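# Drive the rack screw into the housing with the hanging screwdriver

## Task

Using the electric screwdriver that hangs in the scene, pick up the screw from the rack and drive it downward until it is fully tight in the uncovered threaded hole on top of the cast aluminium housing. Afterwards the screwdriver must hang freely and be motionless again, and neither hand may still be in contact with the housing.

## Robot and tools

Robot: two arms, left_arm and right_arm, each with six revolute joints and a parallel two-finger gripper. Calibrated base positions in the scene frame are left_arm (+0.013, +0.376, 0) m and right_arm (+0.029, -0.338, 0) m, each with a very slight yaw.

Scene frame: the origin sits at table-top height, halfway between the nominal arm bases. +z points up, +x points out over the table, and +y points toward the left_arm side. Arm names do not match image sides. Every reported hand pose uses this frame. end_effector_position is the point between the finger pads, about 1 cm short of the fingertips. Fingers extend along the gripper's +z axis and close along its y axis. Printed poses can be wrong by a few centimetres, and more so at long reach.

Row layout: every command row has exactly 14 numbers. The first seven are for left_arm and the next seven for right_arm. Within each arm the order is waist, wrist pitch, wrist roll, shoulder, elbow, wrist yaw, then opening. Use only this order, even though it differs from the URDF. Wrist pitch has its sign flipped relative to the URDF, both in commands and in results. Its stated range of -1.571 to 1.571 is symmetric, so the range itself does not change.

Joint numbers in a row are offsets, not poses. They are measured from the Joint targets shown in the latest result, and they fall in [-1, 1]. A value of 1.0 equals 2.224 rad for waist, shoulder and elbow, and 8.485 rad for wrist pitch, wrist yaw and wrist roll. Because offsets are measured from the targets in effect when an action starts, sending the same offset twice moves the joint twice. Stated ranges in rad are: waist -2.618..3.054, shoulder 0..3.142, elbow 0..3.142, wrist pitch -1.571..1.571, wrist yaw -1.571..1.571, wrist roll -2.094..2.094. The real ends can differ from these by up to 0.059 rad.

An action is rejected for both arms if it would send a joint more than 0.059 rad beyond its range. If the first action fails this check, the whole call is rejected. Commands that pass the real end are cut off there, and the result says "joint sent to its limit".

Opening is the one absolute value in a row: +1 is fully open (pad gap 0.094 m) and -1 is closed. It is also the only way to command the fingers. To leave a gripper unchanged, repeat its current command, because a 0 in that slot means half open. To release, command an opening well above grip_measured. When gripping something fragile, close slowly.

execute_actions(actions, cameras): actions is a list of up to 15 tables. Each table has up to 15 rows, and each row runs for one 1/30 s step. A table shorter than 15 rows keeps repeating its last row until 15 steps are used. An empty list only reports state and images.

move(target, speed, blend, opening_speed, blocking, cameras): target is either a single 14-number row or a list of up to 15 rows. Every row is an offset from the same starting Joint targets, not from the previous row. speed is the top speed in rad/s of the joint with the farthest to go, from 0.01 to 12.57, default 0.5. blend, in rad, rounds the corners at intermediate targets. opening_speed sets the finger rate on the -1..1 scale per second, at least 0.2. With blocking=false the call returns after about 0.5 s while the motion continues. Paths take at least 0.5 s, and paths over 10 s stop short of their targets. Joints move together, so hands follow curves, and paths do not avoid obstacles or the other arm. The result includes a move: line such as done, off_target, moving, held or fault, and limits=held if some steps were withheld.

wait(seconds 0-10, cameras): lets time pass while every arm holds its last command. stop(cameras): brakes a running move to rest. zoom_image(camera, region [x0,y0,x1,y1] in pixels, at most 504x504): gives a closer look at the newest image from cam_high, cam_left_wrist or cam_right_wrist, each 672x504. read_manual returns only licence texts. finished_scene ends the scene permanently, so call it only once the screw is tight, the screwdriver hangs still, and neither hand touches the housing.

Result lines: Joint positions and Joint velocities give one block per arm in row order, in rad and rad/s, with the pad gap in m as the last entry. A velocity block reading "within noise" means the arm is still. Joint targets are the base for your next offsets. grip_measured is the measured opening on the command scale; with nothing held it can read up to about 2.5 mm too wide. grip_effort_nm is motor effort, negative when closing, and is not a direct measure of finger force. Joint torques include gravity and have offsets, and numbers 1, 4 and 5 wrap around at ±28 N m. "joint command not followed" means the clearance check changed that arm's targets. Tool commands shows the current gripper commands.

Motion limits: each joint target can lead its measured angle by at most 0.339 rad for waist, shoulder and elbow, and 2.2 rad for the wrist joints. Targets that would put a gripper more than 200 mm from where it is are scaled back. To stop an arm pushing against something, command its targets back past its measured positions. Sending 0 offsets re-commands the current targets.

Motor heat: holding loads, reaching far out, or pushing against something heats motors. A MOTOR HOT line appears at 75 °C. At 90 °C the arm folds up and stays idle for the rest of the scene. At 100 °C it goes limp and falls.

Avoid: dropping the screw or screwdriver, releasing parts while they are moving, fast impacts, hard pushes, and anything falling or being left off the table. Do not let the arms collide or let one gripper close on the other arm's fingers, since that can fail the scene. Camera cables resting on an object count as hand contact. Small disturbances may occasionally nudge loose objects. The simulation keeps running while you think, so plan compactly.

Each tool is called after "Emit:" as name(argument=value, ...), one argument or row to a line, values as JSON.

## Session

Emit:
execute_actions(
  actions=[],
)

Scene clock: 0.00 s.
left_arm: end_effector_position=(+0.4053, +0.3762, +0.1036) grip_measured=+1.000 grip_effort_nm=n/a end_effector_quat_wxyz=(+0.590, -0.007, +0.807, +0.018) | right_arm: end_effector_position=(+0.4323, -0.3530, +0.0984) grip_measured=+1.000 grip_effort_nm=n/a end_effector_quat_wxyz=(+0.559, +0.040, +0.820, -0.117)
Joint names: [waist, wrist pitch, wrist roll, shoulder, elbow, wrist yaw]
Joint positions: left_arm=[-0.042 -0.872 0 1.519 0.34 -0.071 0.094] | right_arm=[0.084 -0.756 -0.026 1.569 0.436 0.338 0.094]
Joint velocities: within noise
Joint torques (N m): no reading
Heat: left arm: 42 °C; right arm: 42 °C.
Joint targets: left_arm=[-0.042 -0.878 -0.001 1.510 0.350 -0.072] | right_arm=[0.084 -0.743 -0.026 1.567 0.438 0.340]
Tool commands: left_gripper/opening=+1.0 right_gripper/opening=+1.0

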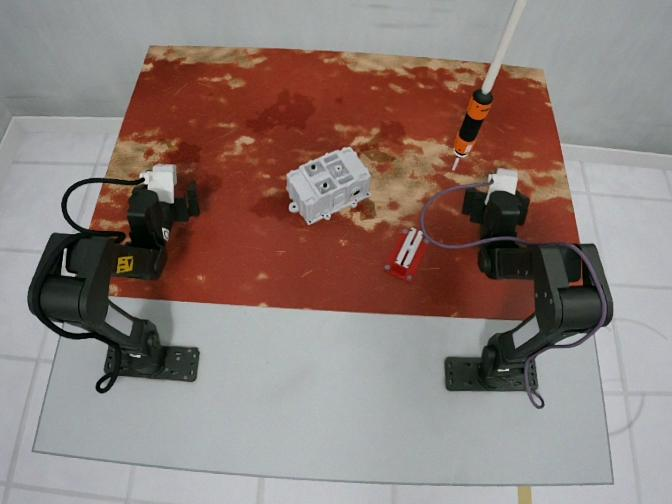

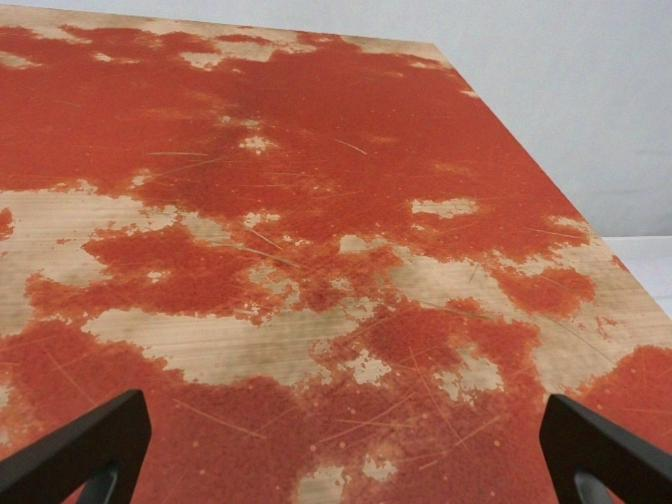

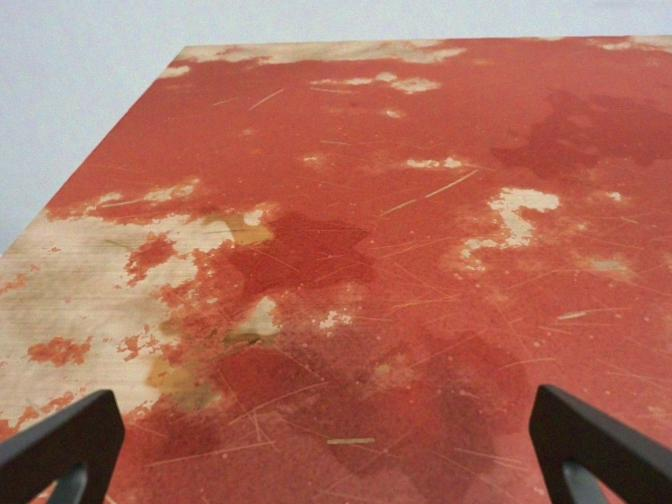

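Emit:
zoom_image(
  camera="cam_high",
  region=[270, 130, 390, 240],
)

Emit:
zoom_image(
  camera="cam_high",
  region=[370, 210, 450, 290],
)

Emit:
zoom_image(
  camera="cam_high",
  region=[430, 60, 530, 190],
)

Scaled by 4.200 from the camera's 672x504 image, which has a finer 960x720 frame.

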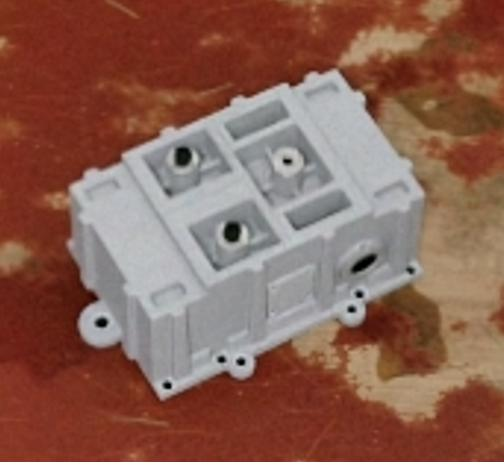

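Scaled by 6.300 from the camera's 672x504 image, which has a finer 960x720 frame.

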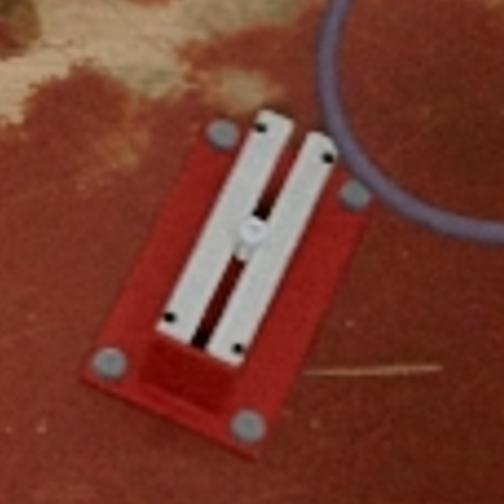

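Scaled by 3.877 from the camera's 672x504 image, which has a finer 960x720 frame.

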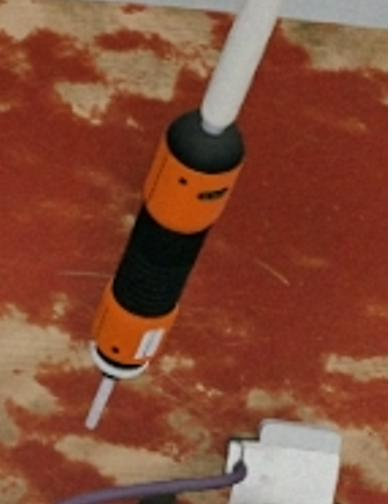

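Emit:
move(
  target=[
    [0,0,0,0,0,0,1,0,0.1203,0.0031,-0.5549,0.0778,0,1],
    [0,0,0,0,0,0,1,0.0764,0.1203,0.0031,-0.5549,0.0778,-0.0401,1],
  ],
  speed=0.9,
)

Scene clock: 66.43 s.
left_arm: end_effector_position=(+0.4052, +0.3760, +0.1030) grip_measured=+1.000 grip_effort_nm=-0.012 end_effector_quat_wxyz=(+0.590, -0.007, +0.807, +0.018) | right_arm: end_effector_position=(+0.2630, -0.2738, +0.3234) grip_measured=+1.000 grip_effort_nm=0.012 end_effector_quat_wxyz=(+0.698, -0.094, +0.704, +0.089)
Joint names: [waist, wrist pitch, wrist roll, shoulder, elbow, wrist yaw]
Joint positions: left_arm=[-0.042 -0.869 0 1.519 0.34 -0.07 0.094] | right_arm=[0.248 0.257 -0.006 0.343 0.591 0.011 0.094]
Joint velocities: within noise
Joint torques (N m): left_arm=[-0.02 -1.99 -0.01 -4.79 5.71 -0.03] | right_arm=[0.46 -1.09 0.05 1.58 8.77 -0.11]
Heat: left arm: 42 °C; right arm: 43 °C.
Joint targets: left_arm=[-0.042 -0.879 -0.001 1.510 0.350 -0.072] | right_arm=[0.254 0.277 0.001 0.332 0.612 -0.001]
move: done
camera_calibration:
cam_left_wrist: T_world_to_cam=[[0.0181374, -0.999492, -0.0262046, 0.369501], [-0.67912, 0.00692012, -0.733994, 0.387161], [0.733803, 0.0311088, -0.67865, -0.154047], [0, 0, 0, 1]] pos_world=[0.369267, 0.371426, 0.189312]
cam_right_wrist: T_world_to_cam=[[0.272685, -0.962046, 0.0105395, -0.335456], [-0.391669, -0.121008, -0.912114, 0.40637], [0.878771, 0.244592, -0.409801, 0.0573473], [0, 0, 0, 1]] pos_world=[0.200241, -0.287577, 0.397693]

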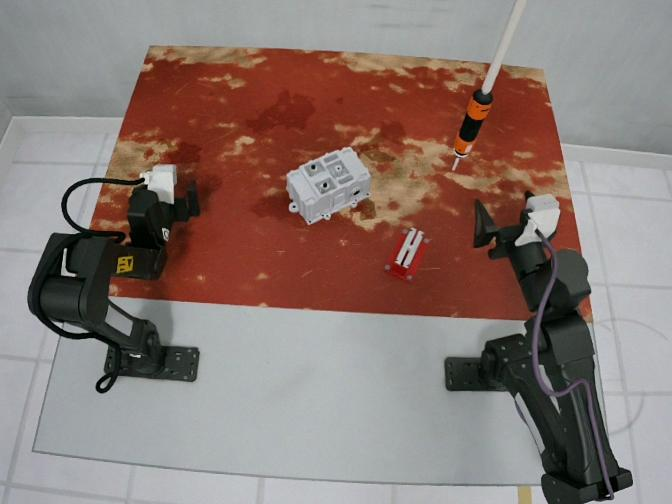

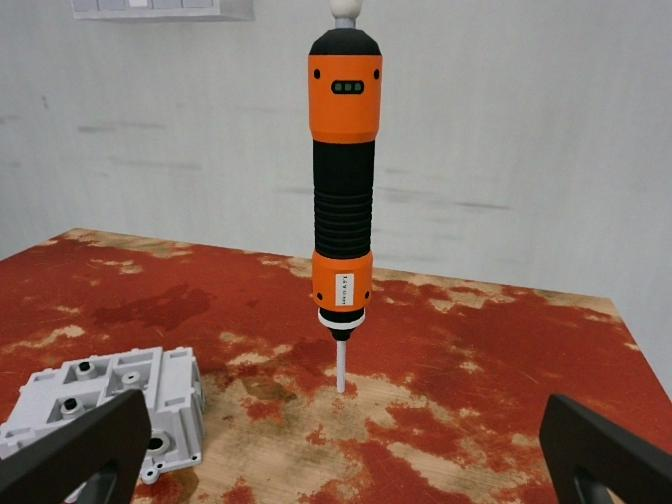

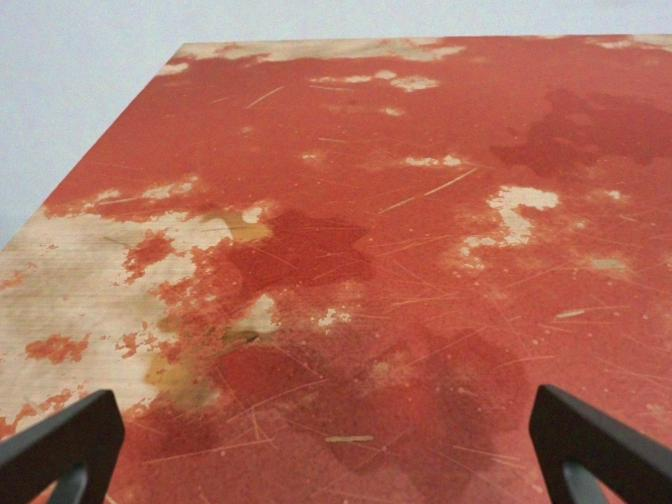

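Emit:
move(
  target=[0,0,0,0,0,0,1,-0.004,-0.0656,0,0.3089,0.0594,0,1],
  speed=0.5,
)

Scene clock: 103.87 s.
left_arm: end_effector_position=(+0.4052, +0.3759, +0.1029) grip_measured=+1.000 grip_effort_nm=-0.007 end_effector_quat_wxyz=(+0.589, -0.007, +0.808, +0.018) | right_arm: end_effector_position=(+0.3961, -0.2365, +0.3197) grip_measured=+1.000 grip_effort_nm=0.007 end_effector_quat_wxyz=(+0.692, -0.096, +0.710, +0.089)
Joint names: [waist, wrist pitch, wrist roll, shoulder, elbow, wrist yaw]
Joint positions: left_arm=[-0.042 -0.869 0 1.519 0.34 -0.07 0.094] | right_arm=[0.248 -0.28 -0.006 1.015 0.709 0.01 0.094]
Joint velocities: within noise
Joint torques (N m): left_arm=[-0.01 -1.99 -0.01 -4.79 5.68 -0.03] | right_arm=[-0.16 -1.26 0.04 -2.25 10.84 -0.12]
Heat: left arm: 42 °C; right arm: 41 °C.
Joint targets: left_arm=[-0.042 -0.878 -0.001 1.510 0.350 -0.072] | right_arm=[0.245 -0.279 0.001 1.019 0.744 -0.001]
move: done
camera_calibration:
cam_left_wrist: T_world_to_cam=[[0.0177743, -0.9995, -0.0261569, 0.369526], [-0.67938, 0.00712075, -0.733752, 0.387063], [0.733571, 0.0308124, -0.678914, -0.153867], [0, 0, 0, 1]] pos_world=[0.369267, 0.371326, 0.189212]
cam_right_wrist: T_world_to_cam=[[0.273916, -0.961701, 0.0100748, -0.336088], [-0.406329, -0.125214, -0.905107, 0.462093], [0.871703, 0.24383, -0.425065, -0.0626532], [0, 0, 0, 1]] pos_world=[0.334437, -0.250078, 0.394998]

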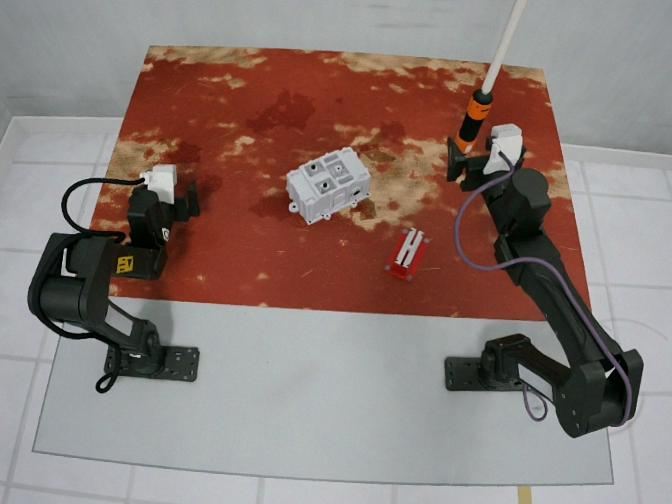

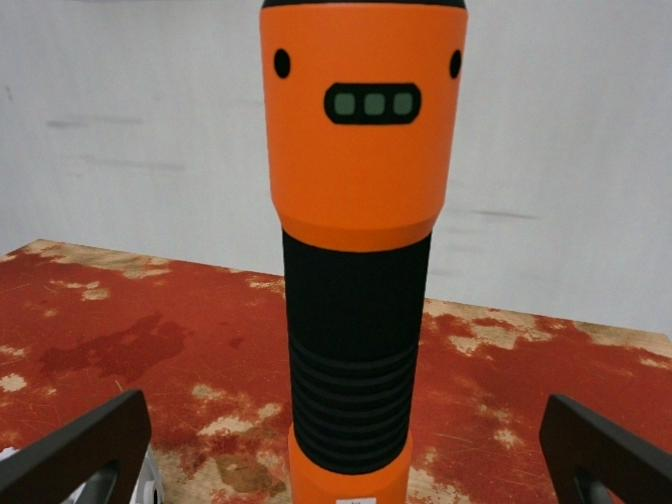

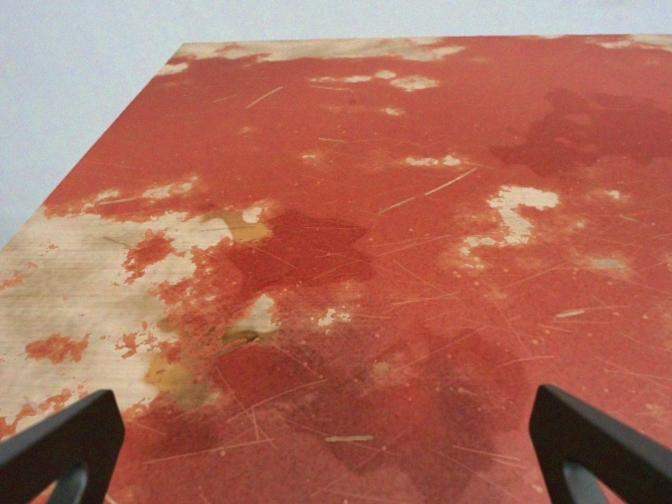

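Emit:
move(
  target=[0,0,0,0,0,0,1,0,-0.0005,0,0.0293,0.0321,0,1],
  speed=0.3,
)

Scene clock: 122.77 s.
left_arm: end_effector_position=(+0.4052, +0.3759, +0.1029) grip_measured=+1.000 grip_effort_nm=-0.007 end_effector_quat_wxyz=(+0.589, -0.007, +0.808, +0.018) | right_arm: end_effector_position=(+0.4094, -0.2328, +0.3365) grip_measured=+1.000 grip_effort_nm=0.012 end_effector_quat_wxyz=(+0.699, -0.094, +0.703, +0.090)
Joint names: [waist, wrist pitch, wrist roll, shoulder, elbow, wrist yaw]
Joint positions: left_arm=[-0.042 -0.869 0 1.519 0.34 -0.07 0.094] | right_arm=[0.248 -0.286 -0.006 1.074 0.783 0.01 0.094]
Joint velocities: within noise
Joint torques (N m): left_arm=[-0.03 -1.99 -0.01 -4.81 5.71 -0.03] | right_arm=[-0.1 -1.21 0.03 -2.43 10.51 -0.11]
Heat: left arm: 42 °C; right arm: 42 °C.
Joint targets: left_arm=[-0.042 -0.879 -0.001 1.510 0.350 -0.072] | right_arm=[0.245 -0.284 0.001 1.084 0.815 -0.001]
move: done
camera_calibration:
cam_left_wrist: T_world_to_cam=[[0.0177743, -0.9995, -0.0261569, 0.369526], [-0.67938, 0.00712075, -0.733752, 0.387063], [0.733571, 0.0308124, -0.678914, -0.153867], [0, 0, 0, 1]] pos_world=[0.369267, 0.371326, 0.189212]
cam_right_wrist: T_world_to_cam=[[0.273714, -0.961757, 0.0101905, -0.336294], [-0.387936, -0.120088, -0.91383, 0.479804], [0.880106, 0.246175, -0.40597, -0.0773307], [0, 0, 0, 1]] pos_world=[0.346241, -0.246777, 0.410492]

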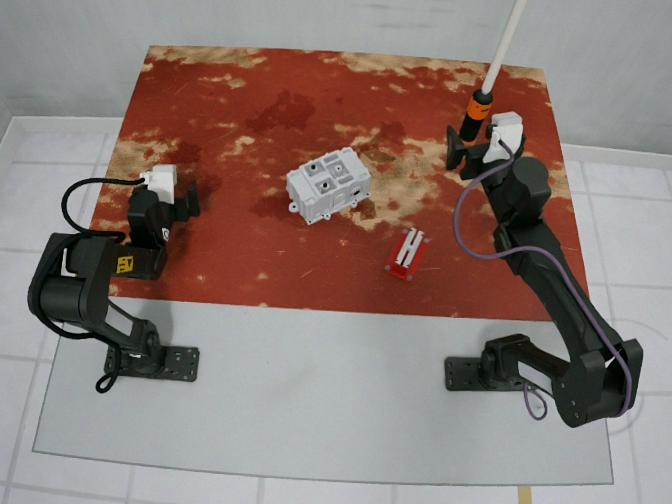

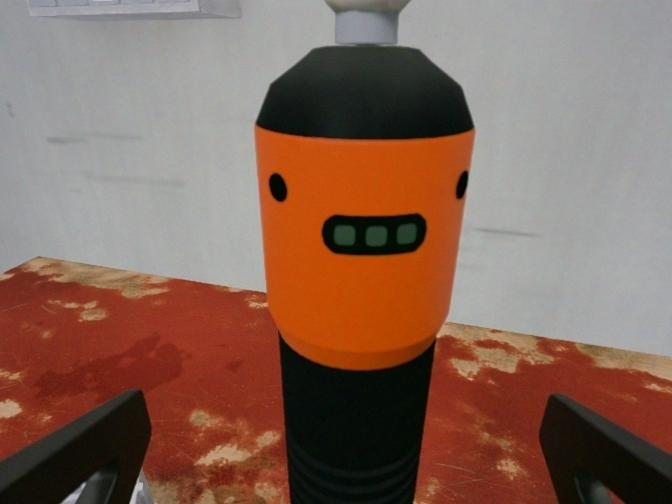

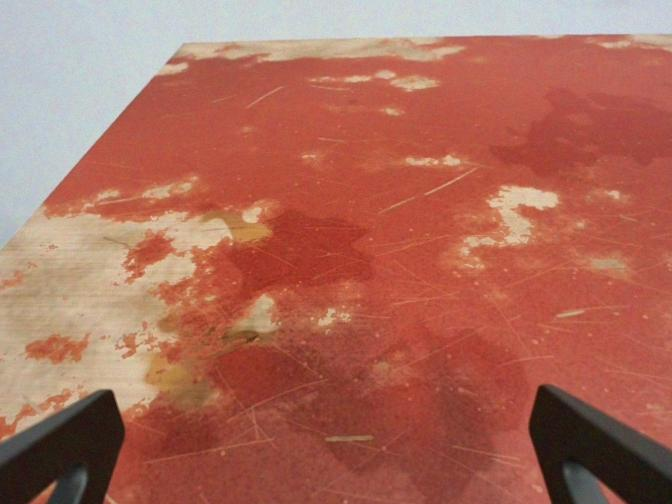

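Emit:
move(
  target=[
    [0,0,0,0,0,0,1,0,-0.0017,0,0.0135,0.0069,0,1],
    [0,0,0,0,0,0,1,0,-0.0017,0,0.0135,0.0069,0,-1],
  ],
  speed=0.3,
  opening_speed=0.8,
)

Scene clock: 133.20 s.
left_arm: end_effector_position=(+0.4052, +0.3759, +0.1029) grip_measured=+1.000 grip_effort_nm=-0.002 end_effector_quat_wxyz=(+0.589, -0.007, +0.808, +0.018) | right_arm: end_effector_position=(+0.4158, -0.2309, +0.3360) grip_measured=-0.282 grip_effort_nm=-1.018 end_effector_quat_wxyz=(+0.699, -0.095, +0.703, +0.090)
Joint names: [waist, wrist pitch, wrist roll, shoulder, elbow, wrist yaw]
Joint positions: left_arm=[-0.042 -0.869 0 1.519 0.34 -0.07 0.094] | right_arm=[0.248 -0.3 -0.005 1.104 0.798 0.01 0.034]
Joint velocities: within noise
Joint torques (N m): left_arm=[-0.01 -2 -0.02 -4.78 5.72 -0.02] | right_arm=[-0.23 -1.25 0.05 -2.5 10.45 -0.11]
Heat: left arm: 42 °C; right arm: 44 °C.
Joint targets: left_arm=[-0.042 -0.879 -0.001 1.510 0.350 -0.072] | right_arm=[0.245 -0.298 0.001 1.115 0.830 -0.001]
move: done
camera_calibration:
cam_left_wrist: T_world_to_cam=[[0.0177743, -0.9995, -0.0261569, 0.369526], [-0.67938, 0.00712075, -0.733752, 0.387063], [0.733571, 0.0308124, -0.678914, -0.153867], [0, 0, 0, 1]] pos_world=[0.369267, 0.371326, 0.189212]
cam_right_wrist: T_world_to_cam=[[0.274155, -0.961637, 0.00970334, -0.336195], [-0.389364, -0.120219, -0.913205, 0.482443], [0.879338, 0.246581, -0.407385, -0.0828172], [0, 0, 0, 1]] pos_world=[0.35284, -0.244878, 0.410093]

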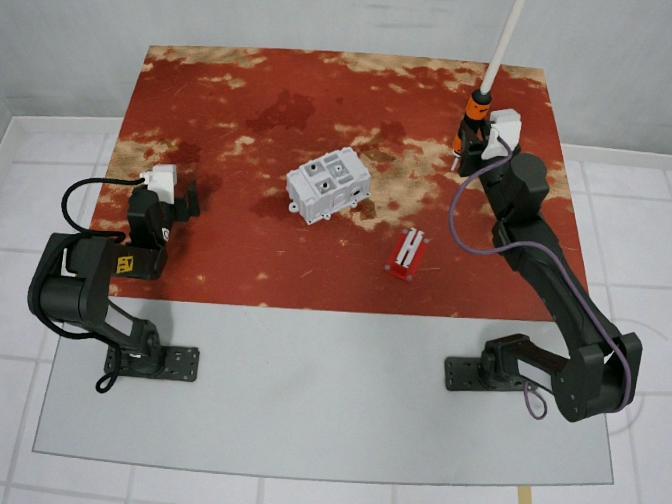

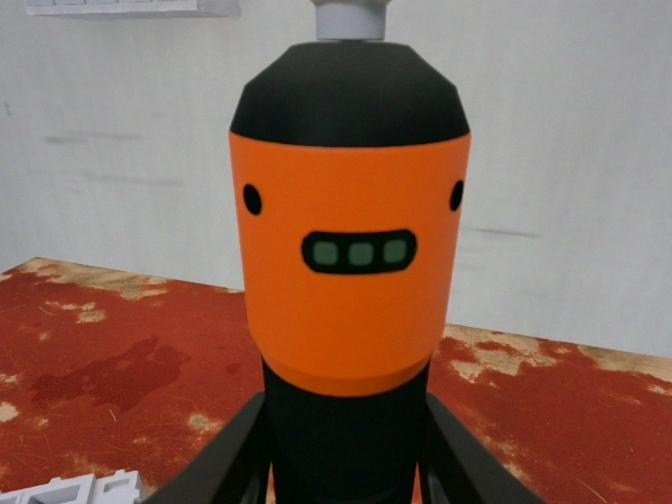

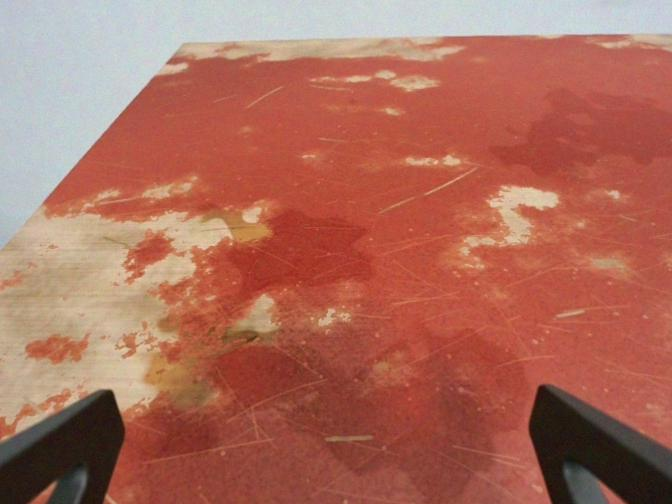

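Emit:
move(
  target=[
    [-0.3314,0.0681,0,-0.1394,0.1718,0.1025,-1,0.1183,0.0009,0,-0.1452,-0.1407,0,-1],
    [-0.3314,-0.0669,0,0.3004,0.1718,0.1025,-1,0.1183,0.0009,0,-0.1452,-0.1407,0,-1],
  ],
  speed=0.6,
)

Scene clock: 169.63 s.
left_arm: end_effector_position=(+0.2488, -0.0282, +0.0858) grip_measured=-0.993 grip_effort_nm=-0.359 end_effector_quat_wxyz=(+0.473, +0.495, +0.530, -0.500) | right_arm: end_effector_position=(+0.3217, -0.1691, +0.3127) grip_measured=-0.282 grip_effort_nm=-1.023 end_effector_quat_wxyz=(+0.697, -0.178, +0.670, +0.183)
Joint names: [waist, wrist pitch, wrist roll, shoulder, elbow, wrist yaw]
Joint positions: left_arm=[-0.778 -1.382 -0.008 2.167 0.709 0.791 0] | right_arm=[0.502 -0.303 -0.004 0.807 0.542 0.01 0.034]
Joint velocities: within noise
Joint torques (N m): left_arm=[-0.1 -2.48 0.07 -7.15 5.29 0.12] | right_arm=[0.43 -1.14 0.01 -2.3 6.12 -0.12]
Heat: left arm: 42 °C; right arm: 43 °C.
Joint targets: left_arm=[-0.779 -1.446 -0.001 2.179 0.732 0.798] | right_arm=[0.508 -0.291 0.001 0.792 0.518 -0.001]
move: off_target (left_arm); left_arm: the wrist pitch is farthest, 0.064 rad from its target
camera_calibration:
cam_left_wrist: T_world_to_cam=[[-0.998609, 0.00189227, 0.0527016, 0.24226], [-0.0456404, 0.469649, -0.881672, 0.139305], [-0.0264196, -0.882851, -0.46891, 0.106906], [0, 0, 0, 1]] pos_world=[0.251105, 0.0284993, 0.160184]
cam_right_wrist: T_world_to_cam=[[0.506332, -0.862301, 0.00810225, -0.308089], [-0.31138, -0.191584, -0.930773, 0.400263], [0.804158, 0.468757, -0.365508, 0.0238974], [0, 0, 0, 1]] pos_world=[0.261412, -0.200184, 0.383785]

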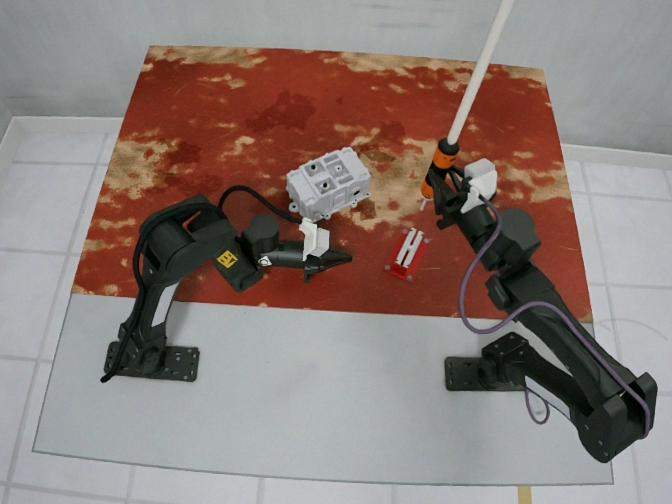

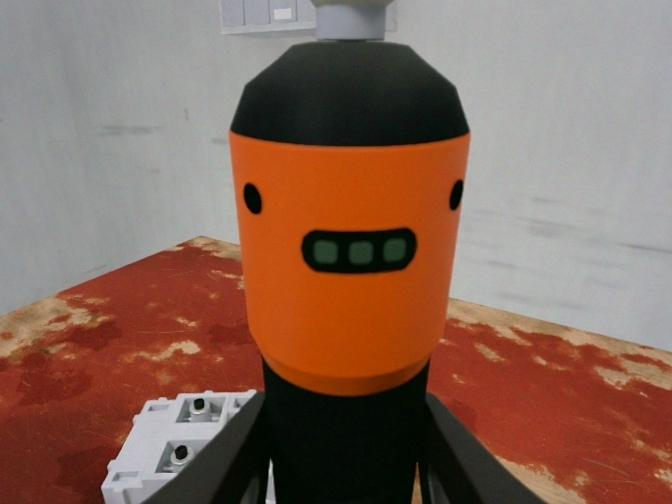

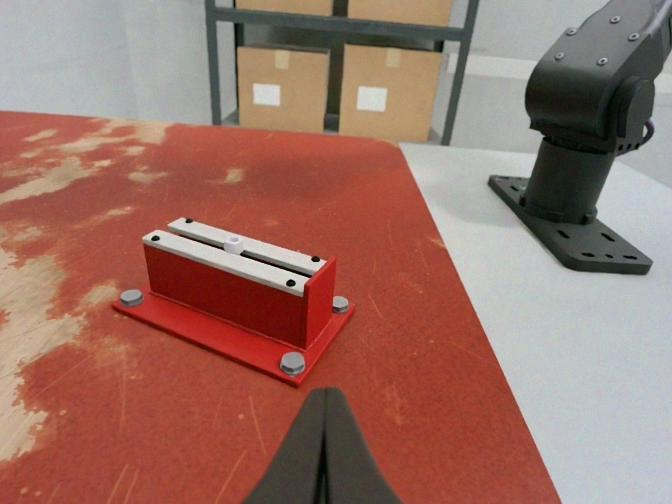

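Emit:
zoom_image(
  camera="cam_right_wrist",
  region=[190, 200, 290, 280],
)

Emit:
zoom_image(
  camera="cam_high",
  region=[370, 130, 490, 290],
)

Scaled by 5.040 from the camera's 672x504 image, which has a finer 960x720 frame.

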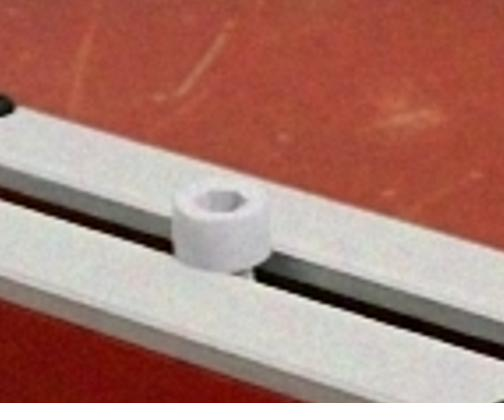

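Scaled by 3.150 from the camera's 672x504 image, which has a finer 960x720 frame.

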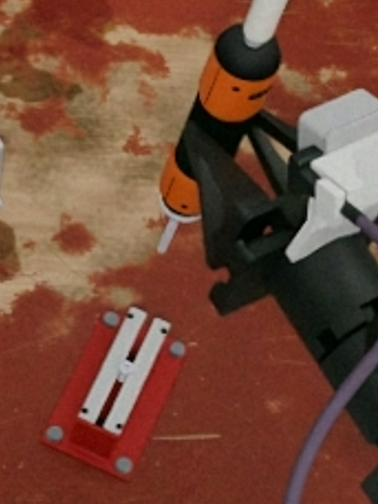

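Emit:
move(
  target=[0,0,0,0,0,0,-1,0.0067,-0.0706,0,0.1151,-0.1736,0,-1],
  speed=0.4,
)

Emit:
zoom_image(
  camera="cam_right_wrist",
  region=[150, 140, 310, 280],
)

Emit:
zoom_image(
  camera="cam_high",
  region=[370, 190, 450, 270],
)

Scene clock: 207.87 s.
left_arm: end_effector_position=(+0.2488, -0.0282, +0.0858) grip_measured=-0.993 grip_effort_nm=-0.359 end_effector_quat_wxyz=(+0.473, +0.495, +0.530, -0.500) | right_arm: end_effector_position=(+0.3183, -0.1659, +0.2013) grip_measured=-0.282 grip_effort_nm=-1.018 end_effector_quat_wxyz=(+0.691, -0.184, +0.674, +0.186)
Joint names: [waist, wrist pitch, wrist roll, shoulder, elbow, wrist yaw]
Joint positions: left_arm=[-0.778 -1.382 -0.008 2.167 0.709 0.791 0] | right_arm=[0.515 -0.906 -0.004 1.038 0.157 0.01 0.034]
Joint velocities: within noise
Joint torques (N m): left_arm=[-0.08 -2.48 0.08 -7.16 5.29 0.11] | right_arm=[0.55 -1.1 0.02 -1.1 5.12 -0.12]
Heat: left arm: 45 °C; right arm: 42 °C.
Joint targets: left_arm=[-0.779 -1.446 -0.001 2.179 0.732 0.798] | right_arm=[0.523 -0.889 0.001 1.048 0.132 -0.001]
move: off_target (left_arm); left_arm: the wrist pitch is farthest, 0.064 rad from its target
camera_calibration:
cam_left_wrist: T_world_to_cam=[[-0.998609, 0.00189227, 0.0527016, 0.24226], [-0.0456404, 0.469649, -0.881672, 0.139305], [-0.0264196, -0.882851, -0.46891, 0.106906], [0, 0, 0, 1]] pos_world=[0.251105, 0.0284993, 0.160184]
cam_right_wrist: T_world_to_cam=[[0.517942, -0.855378, 0.00804369, -0.305263], [-0.319996, -0.202465, -0.925533, 0.296057], [0.793309, 0.476798, -0.378582, -0.00812804], [0, 0, 0, 1]] pos_world=[0.259293, -0.197299, 0.273388]

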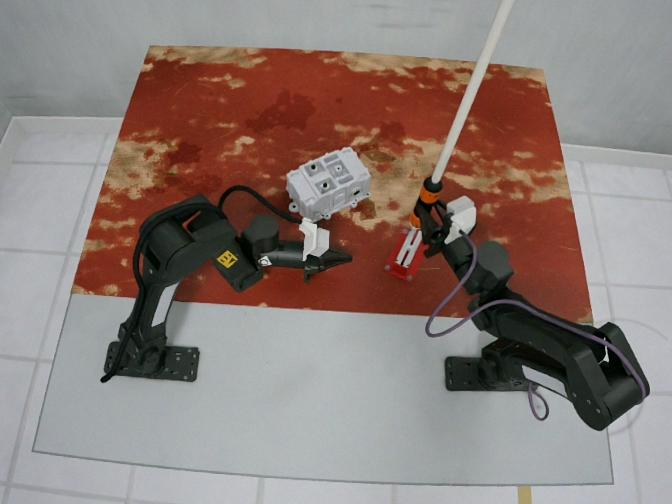

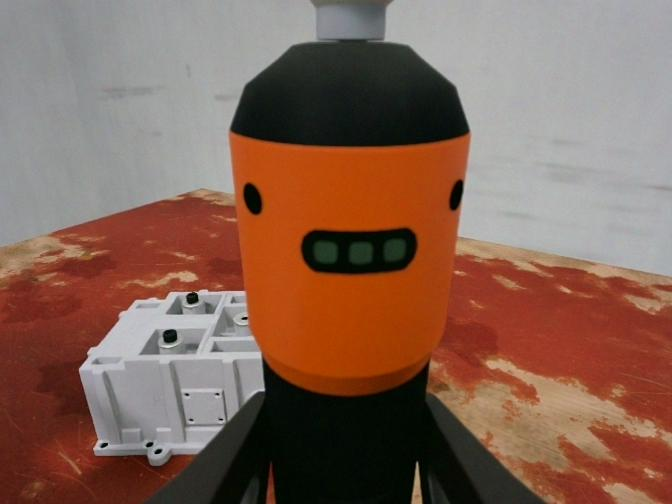

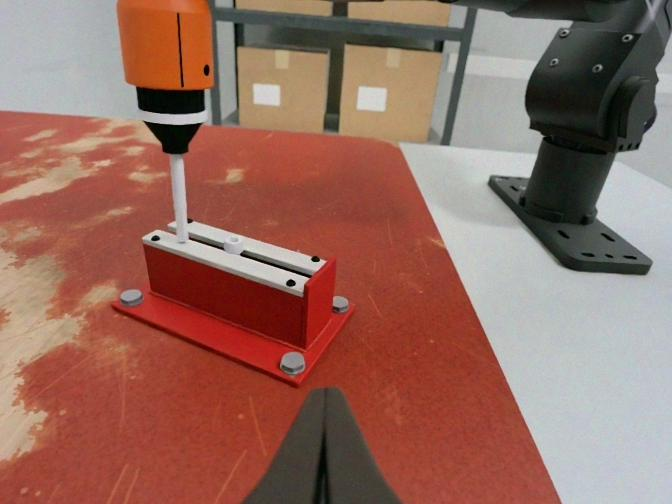

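Scaled by 3.150 from the camera's 672x504 image, which has a finer 960x720 frame.

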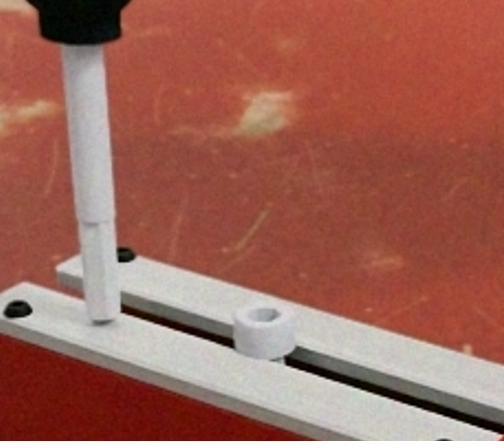

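Scaled by 6.300 from the camera's 672x504 image, which has a finer 960x720 frame.

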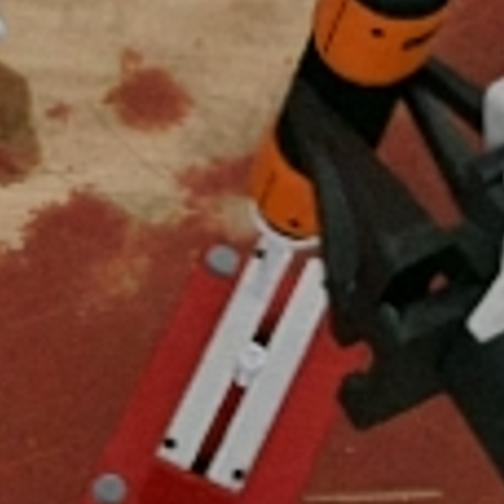

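Emit:
zoom_image(
  camera="cam_right_wrist",
  region=[100, 0, 360, 390],
)

Scaled by 1.292 from the camera's 672x504 image, which has a finer 960x720 frame.

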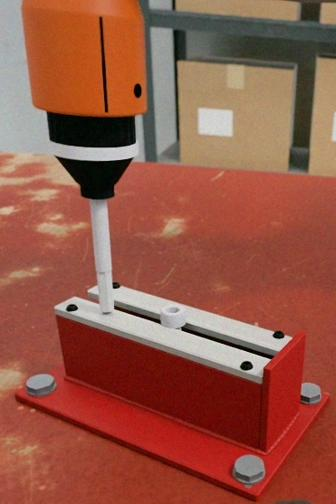

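Emit:
move(
  target=[
    [0,0,0,0,0,0,-1,0,0.0202,0,-0.0526,0.0243,0,-1],
    [0,0,0,0,0,0,-1,0.0308,0.0349,0,-0.1054,0.0099,0,-1],
  ],
  speed=0.3,
)

Emit:
zoom_image(
  camera="cam_right_wrist",
  region=[150, 100, 310, 280],
)

Emit:
zoom_image(
  camera="cam_high",
  region=[370, 190, 450, 270],
)

Scene clock: 255.27 s.
left_arm: end_effector_position=(+0.2488, -0.0282, +0.0858) grip_measured=-0.993 grip_effort_nm=-0.354 end_effector_quat_wxyz=(+0.473, +0.495, +0.530, -0.500) | right_arm: end_effector_position=(+0.2909, -0.1565, +0.1998) grip_measured=-0.282 grip_effort_nm=-1.023 end_effector_quat_wxyz=(+0.665, -0.213, +0.686, +0.204)
Joint names: [waist, wrist pitch, wrist roll, shoulder, elbow, wrist yaw]
Joint positions: left_arm=[-0.778 -1.382 -0.008 2.167 0.709 0.791 0] | right_arm=[0.585 -0.633 -0.003 0.823 0.157 0.01 0.034]
Joint velocities: within noise
Joint torques (N m): left_arm=[-0.08 -2.47 0.07 -7.17 5.24 0.11] | right_arm=[0.57 -0.91 -0.01 -1.58 7.23 -0.13]
Heat: left arm: 46 °C; right arm: 40 °C.
Joint targets: left_arm=[-0.779 -1.446 -0.001 2.179 0.732 0.798] | right_arm=[0.591 -0.593 0.001 0.813 0.154 -0.001]
move: off_target (left_arm, right_arm); left_arm: the wrist pitch is farthest, 0.064 rad from its target; right_arm: the wrist pitch is farthest, 0.040 rad from its target
camera_calibration:
cam_left_wrist: T_world_to_cam=[[-0.998609, 0.00189227, 0.0527016, 0.24226], [-0.0456404, 0.469649, -0.881672, 0.139305], [-0.0264196, -0.882851, -0.46891, 0.106906], [0, 0, 0, 1]] pos_world=[0.251105, 0.0284993, 0.160184]
cam_right_wrist: T_world_to_cam=[[0.57639, -0.817145, 0.00699145, -0.293766], [-0.34872, -0.253696, -0.902237, 0.283392], [0.739032, 0.517603, -0.431183, 0.041197], [0, 0, 0, 1]] pos_world=[0.237703, -0.189478, 0.275504]

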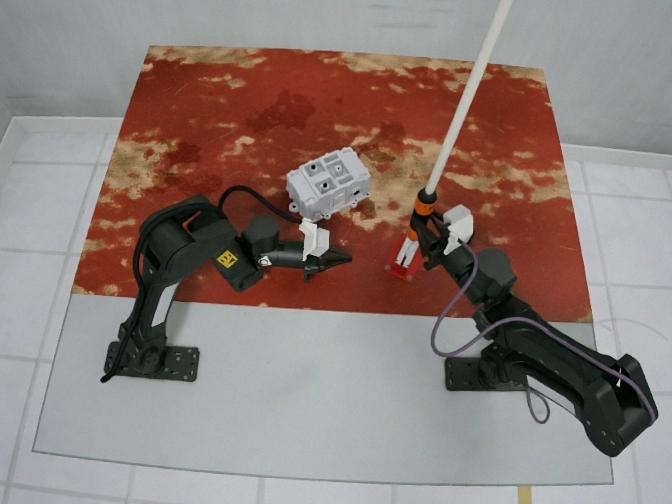

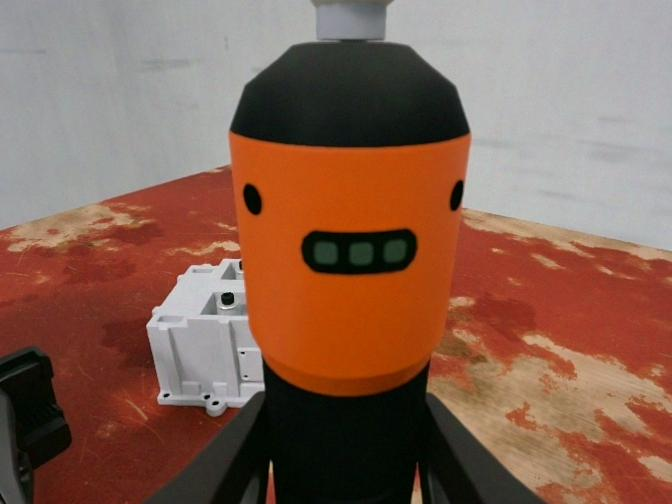

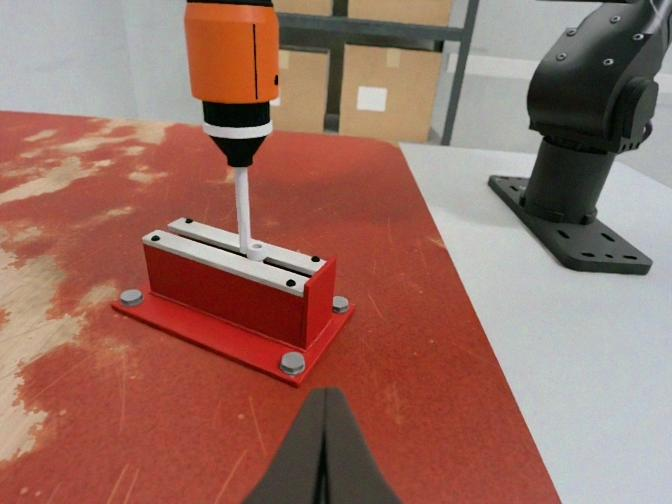

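Scaled by 2.800 from the camera's 672x504 image, which has a finer 960x720 frame.

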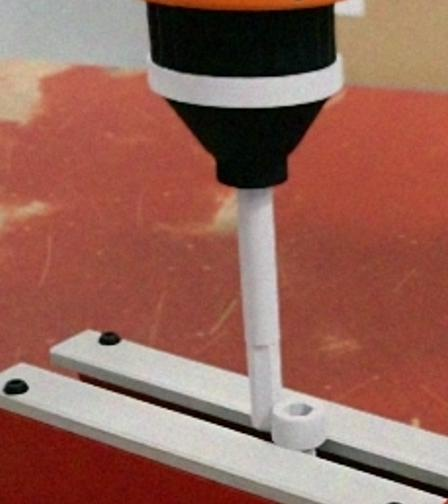

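Scaled by 6.300 from the camera's 672x504 image, which has a finer 960x720 frame.

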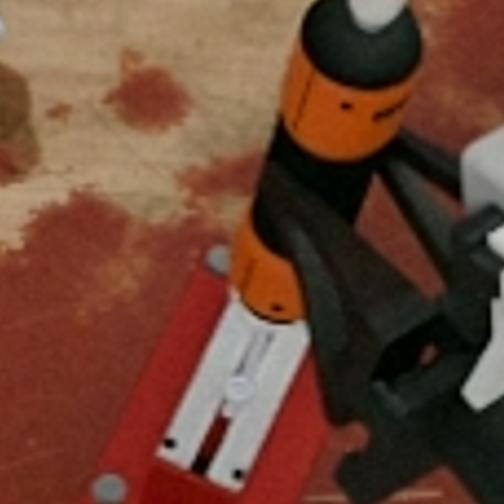

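Emit:
move(
  target=[0,0,0,0,0,0,-1,0,0.0177,0,-0.036,0.0315,0,-1],
  speed=0.3,
)

Emit:
zoom_image(
  camera="cam_right_wrist",
  region=[170, 120, 330, 280],
)

Emit:
zoom_image(
  camera="cam_high",
  region=[370, 190, 450, 270],
)

Scene clock: 266.20 s.
left_arm: end_effector_position=(+0.2488, -0.0282, +0.0858) grip_measured=-0.993 grip_effort_nm=-0.359 end_effector_quat_wxyz=(+0.473, +0.495, +0.530, -0.500) | right_arm: end_effector_position=(+0.2875, -0.1589, +0.2079) grip_measured=-0.282 grip_effort_nm=-1.018 end_effector_quat_wxyz=(+0.657, -0.215, +0.694, +0.202)
Joint names: [waist, wrist pitch, wrist roll, shoulder, elbow, wrist yaw]
Joint positions: left_arm=[-0.778 -1.382 -0.008 2.167 0.709 0.791 0] | right_arm=[0.585 -0.487 -0.002 0.743 0.2 0.01 0.034]
Joint velocities: within noise
Joint torques (N m): left_arm=[-0.1 -2.47 0.08 -7.16 5.24 0.11] | right_arm=[0.54 -0.87 -0.03 -1.17 9.66 -0.07]
Heat: left arm: 46 °C; right arm: 41 °C.
Joint targets: left_arm=[-0.779 -1.446 -0.001 2.179 0.732 0.798] | right_arm=[0.591 -0.443 0.000 0.733 0.224 -0.001]
move: off_target (left_arm, right_arm); left_arm: the wrist pitch is farthest, 0.064 rad from its target; right_arm: the wrist pitch is farthest, 0.044 rad from its target
camera_calibration:
cam_left_wrist: T_world_to_cam=[[-0.998609, 0.00189227, 0.0527016, 0.24226], [-0.0456404, 0.469649, -0.881672, 0.139305], [-0.0264196, -0.882851, -0.46891, 0.106906], [0, 0, 0, 1]] pos_world=[0.251105, 0.0284993, 0.160184]
cam_right_wrist: T_world_to_cam=[[0.576474, -0.817096, 0.00565737, -0.293512], [-0.366504, -0.26475, -0.891954, 0.290193], [0.73031, 0.512115, -0.45209, 0.0544426], [0, 0, 0, 1]] pos_world=[0.235799, -0.19088, 0.285112]

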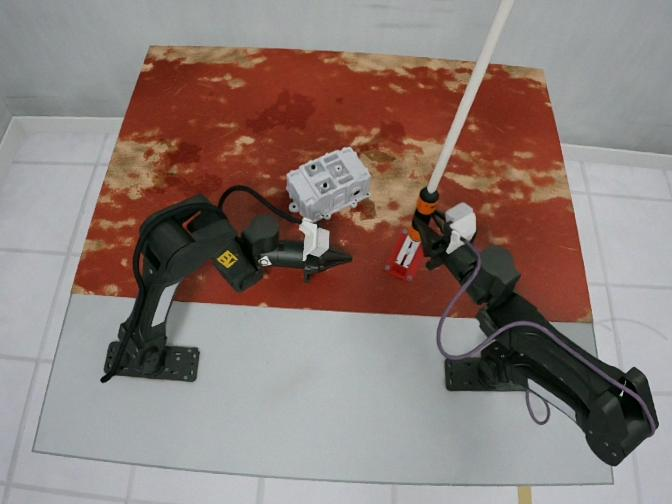

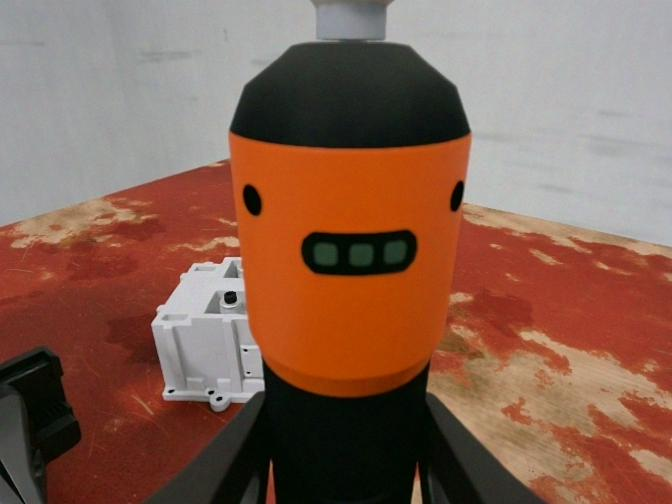

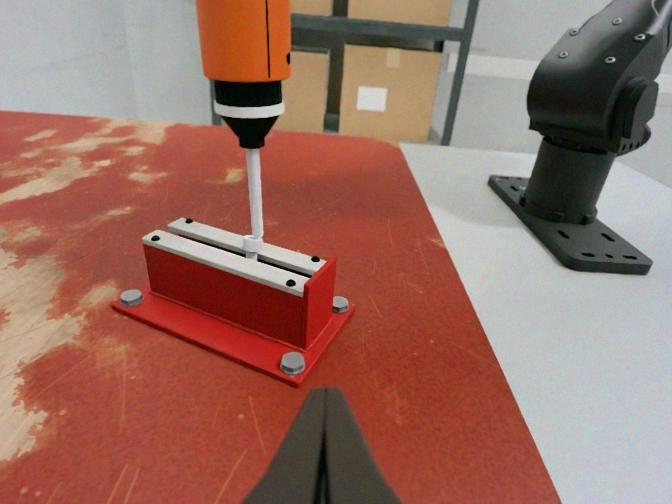

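Scaled by 3.150 from the camera's 672x504 image, which has a finer 960x720 frame.

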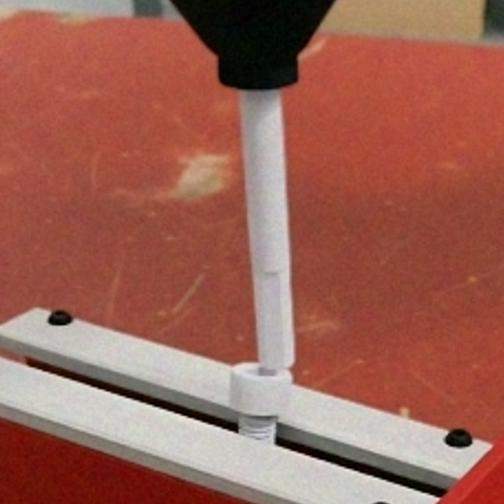

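Scaled by 6.300 from the camera's 672x504 image, which has a finer 960x720 frame.

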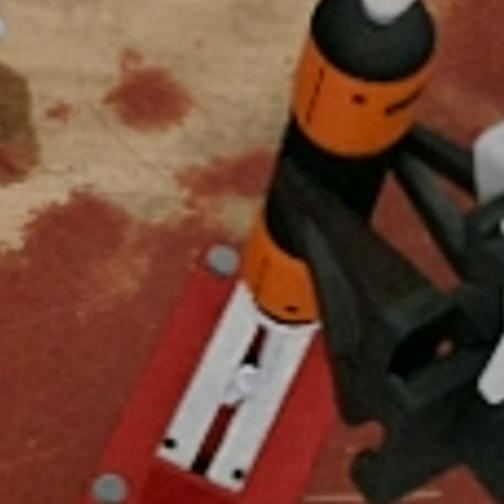

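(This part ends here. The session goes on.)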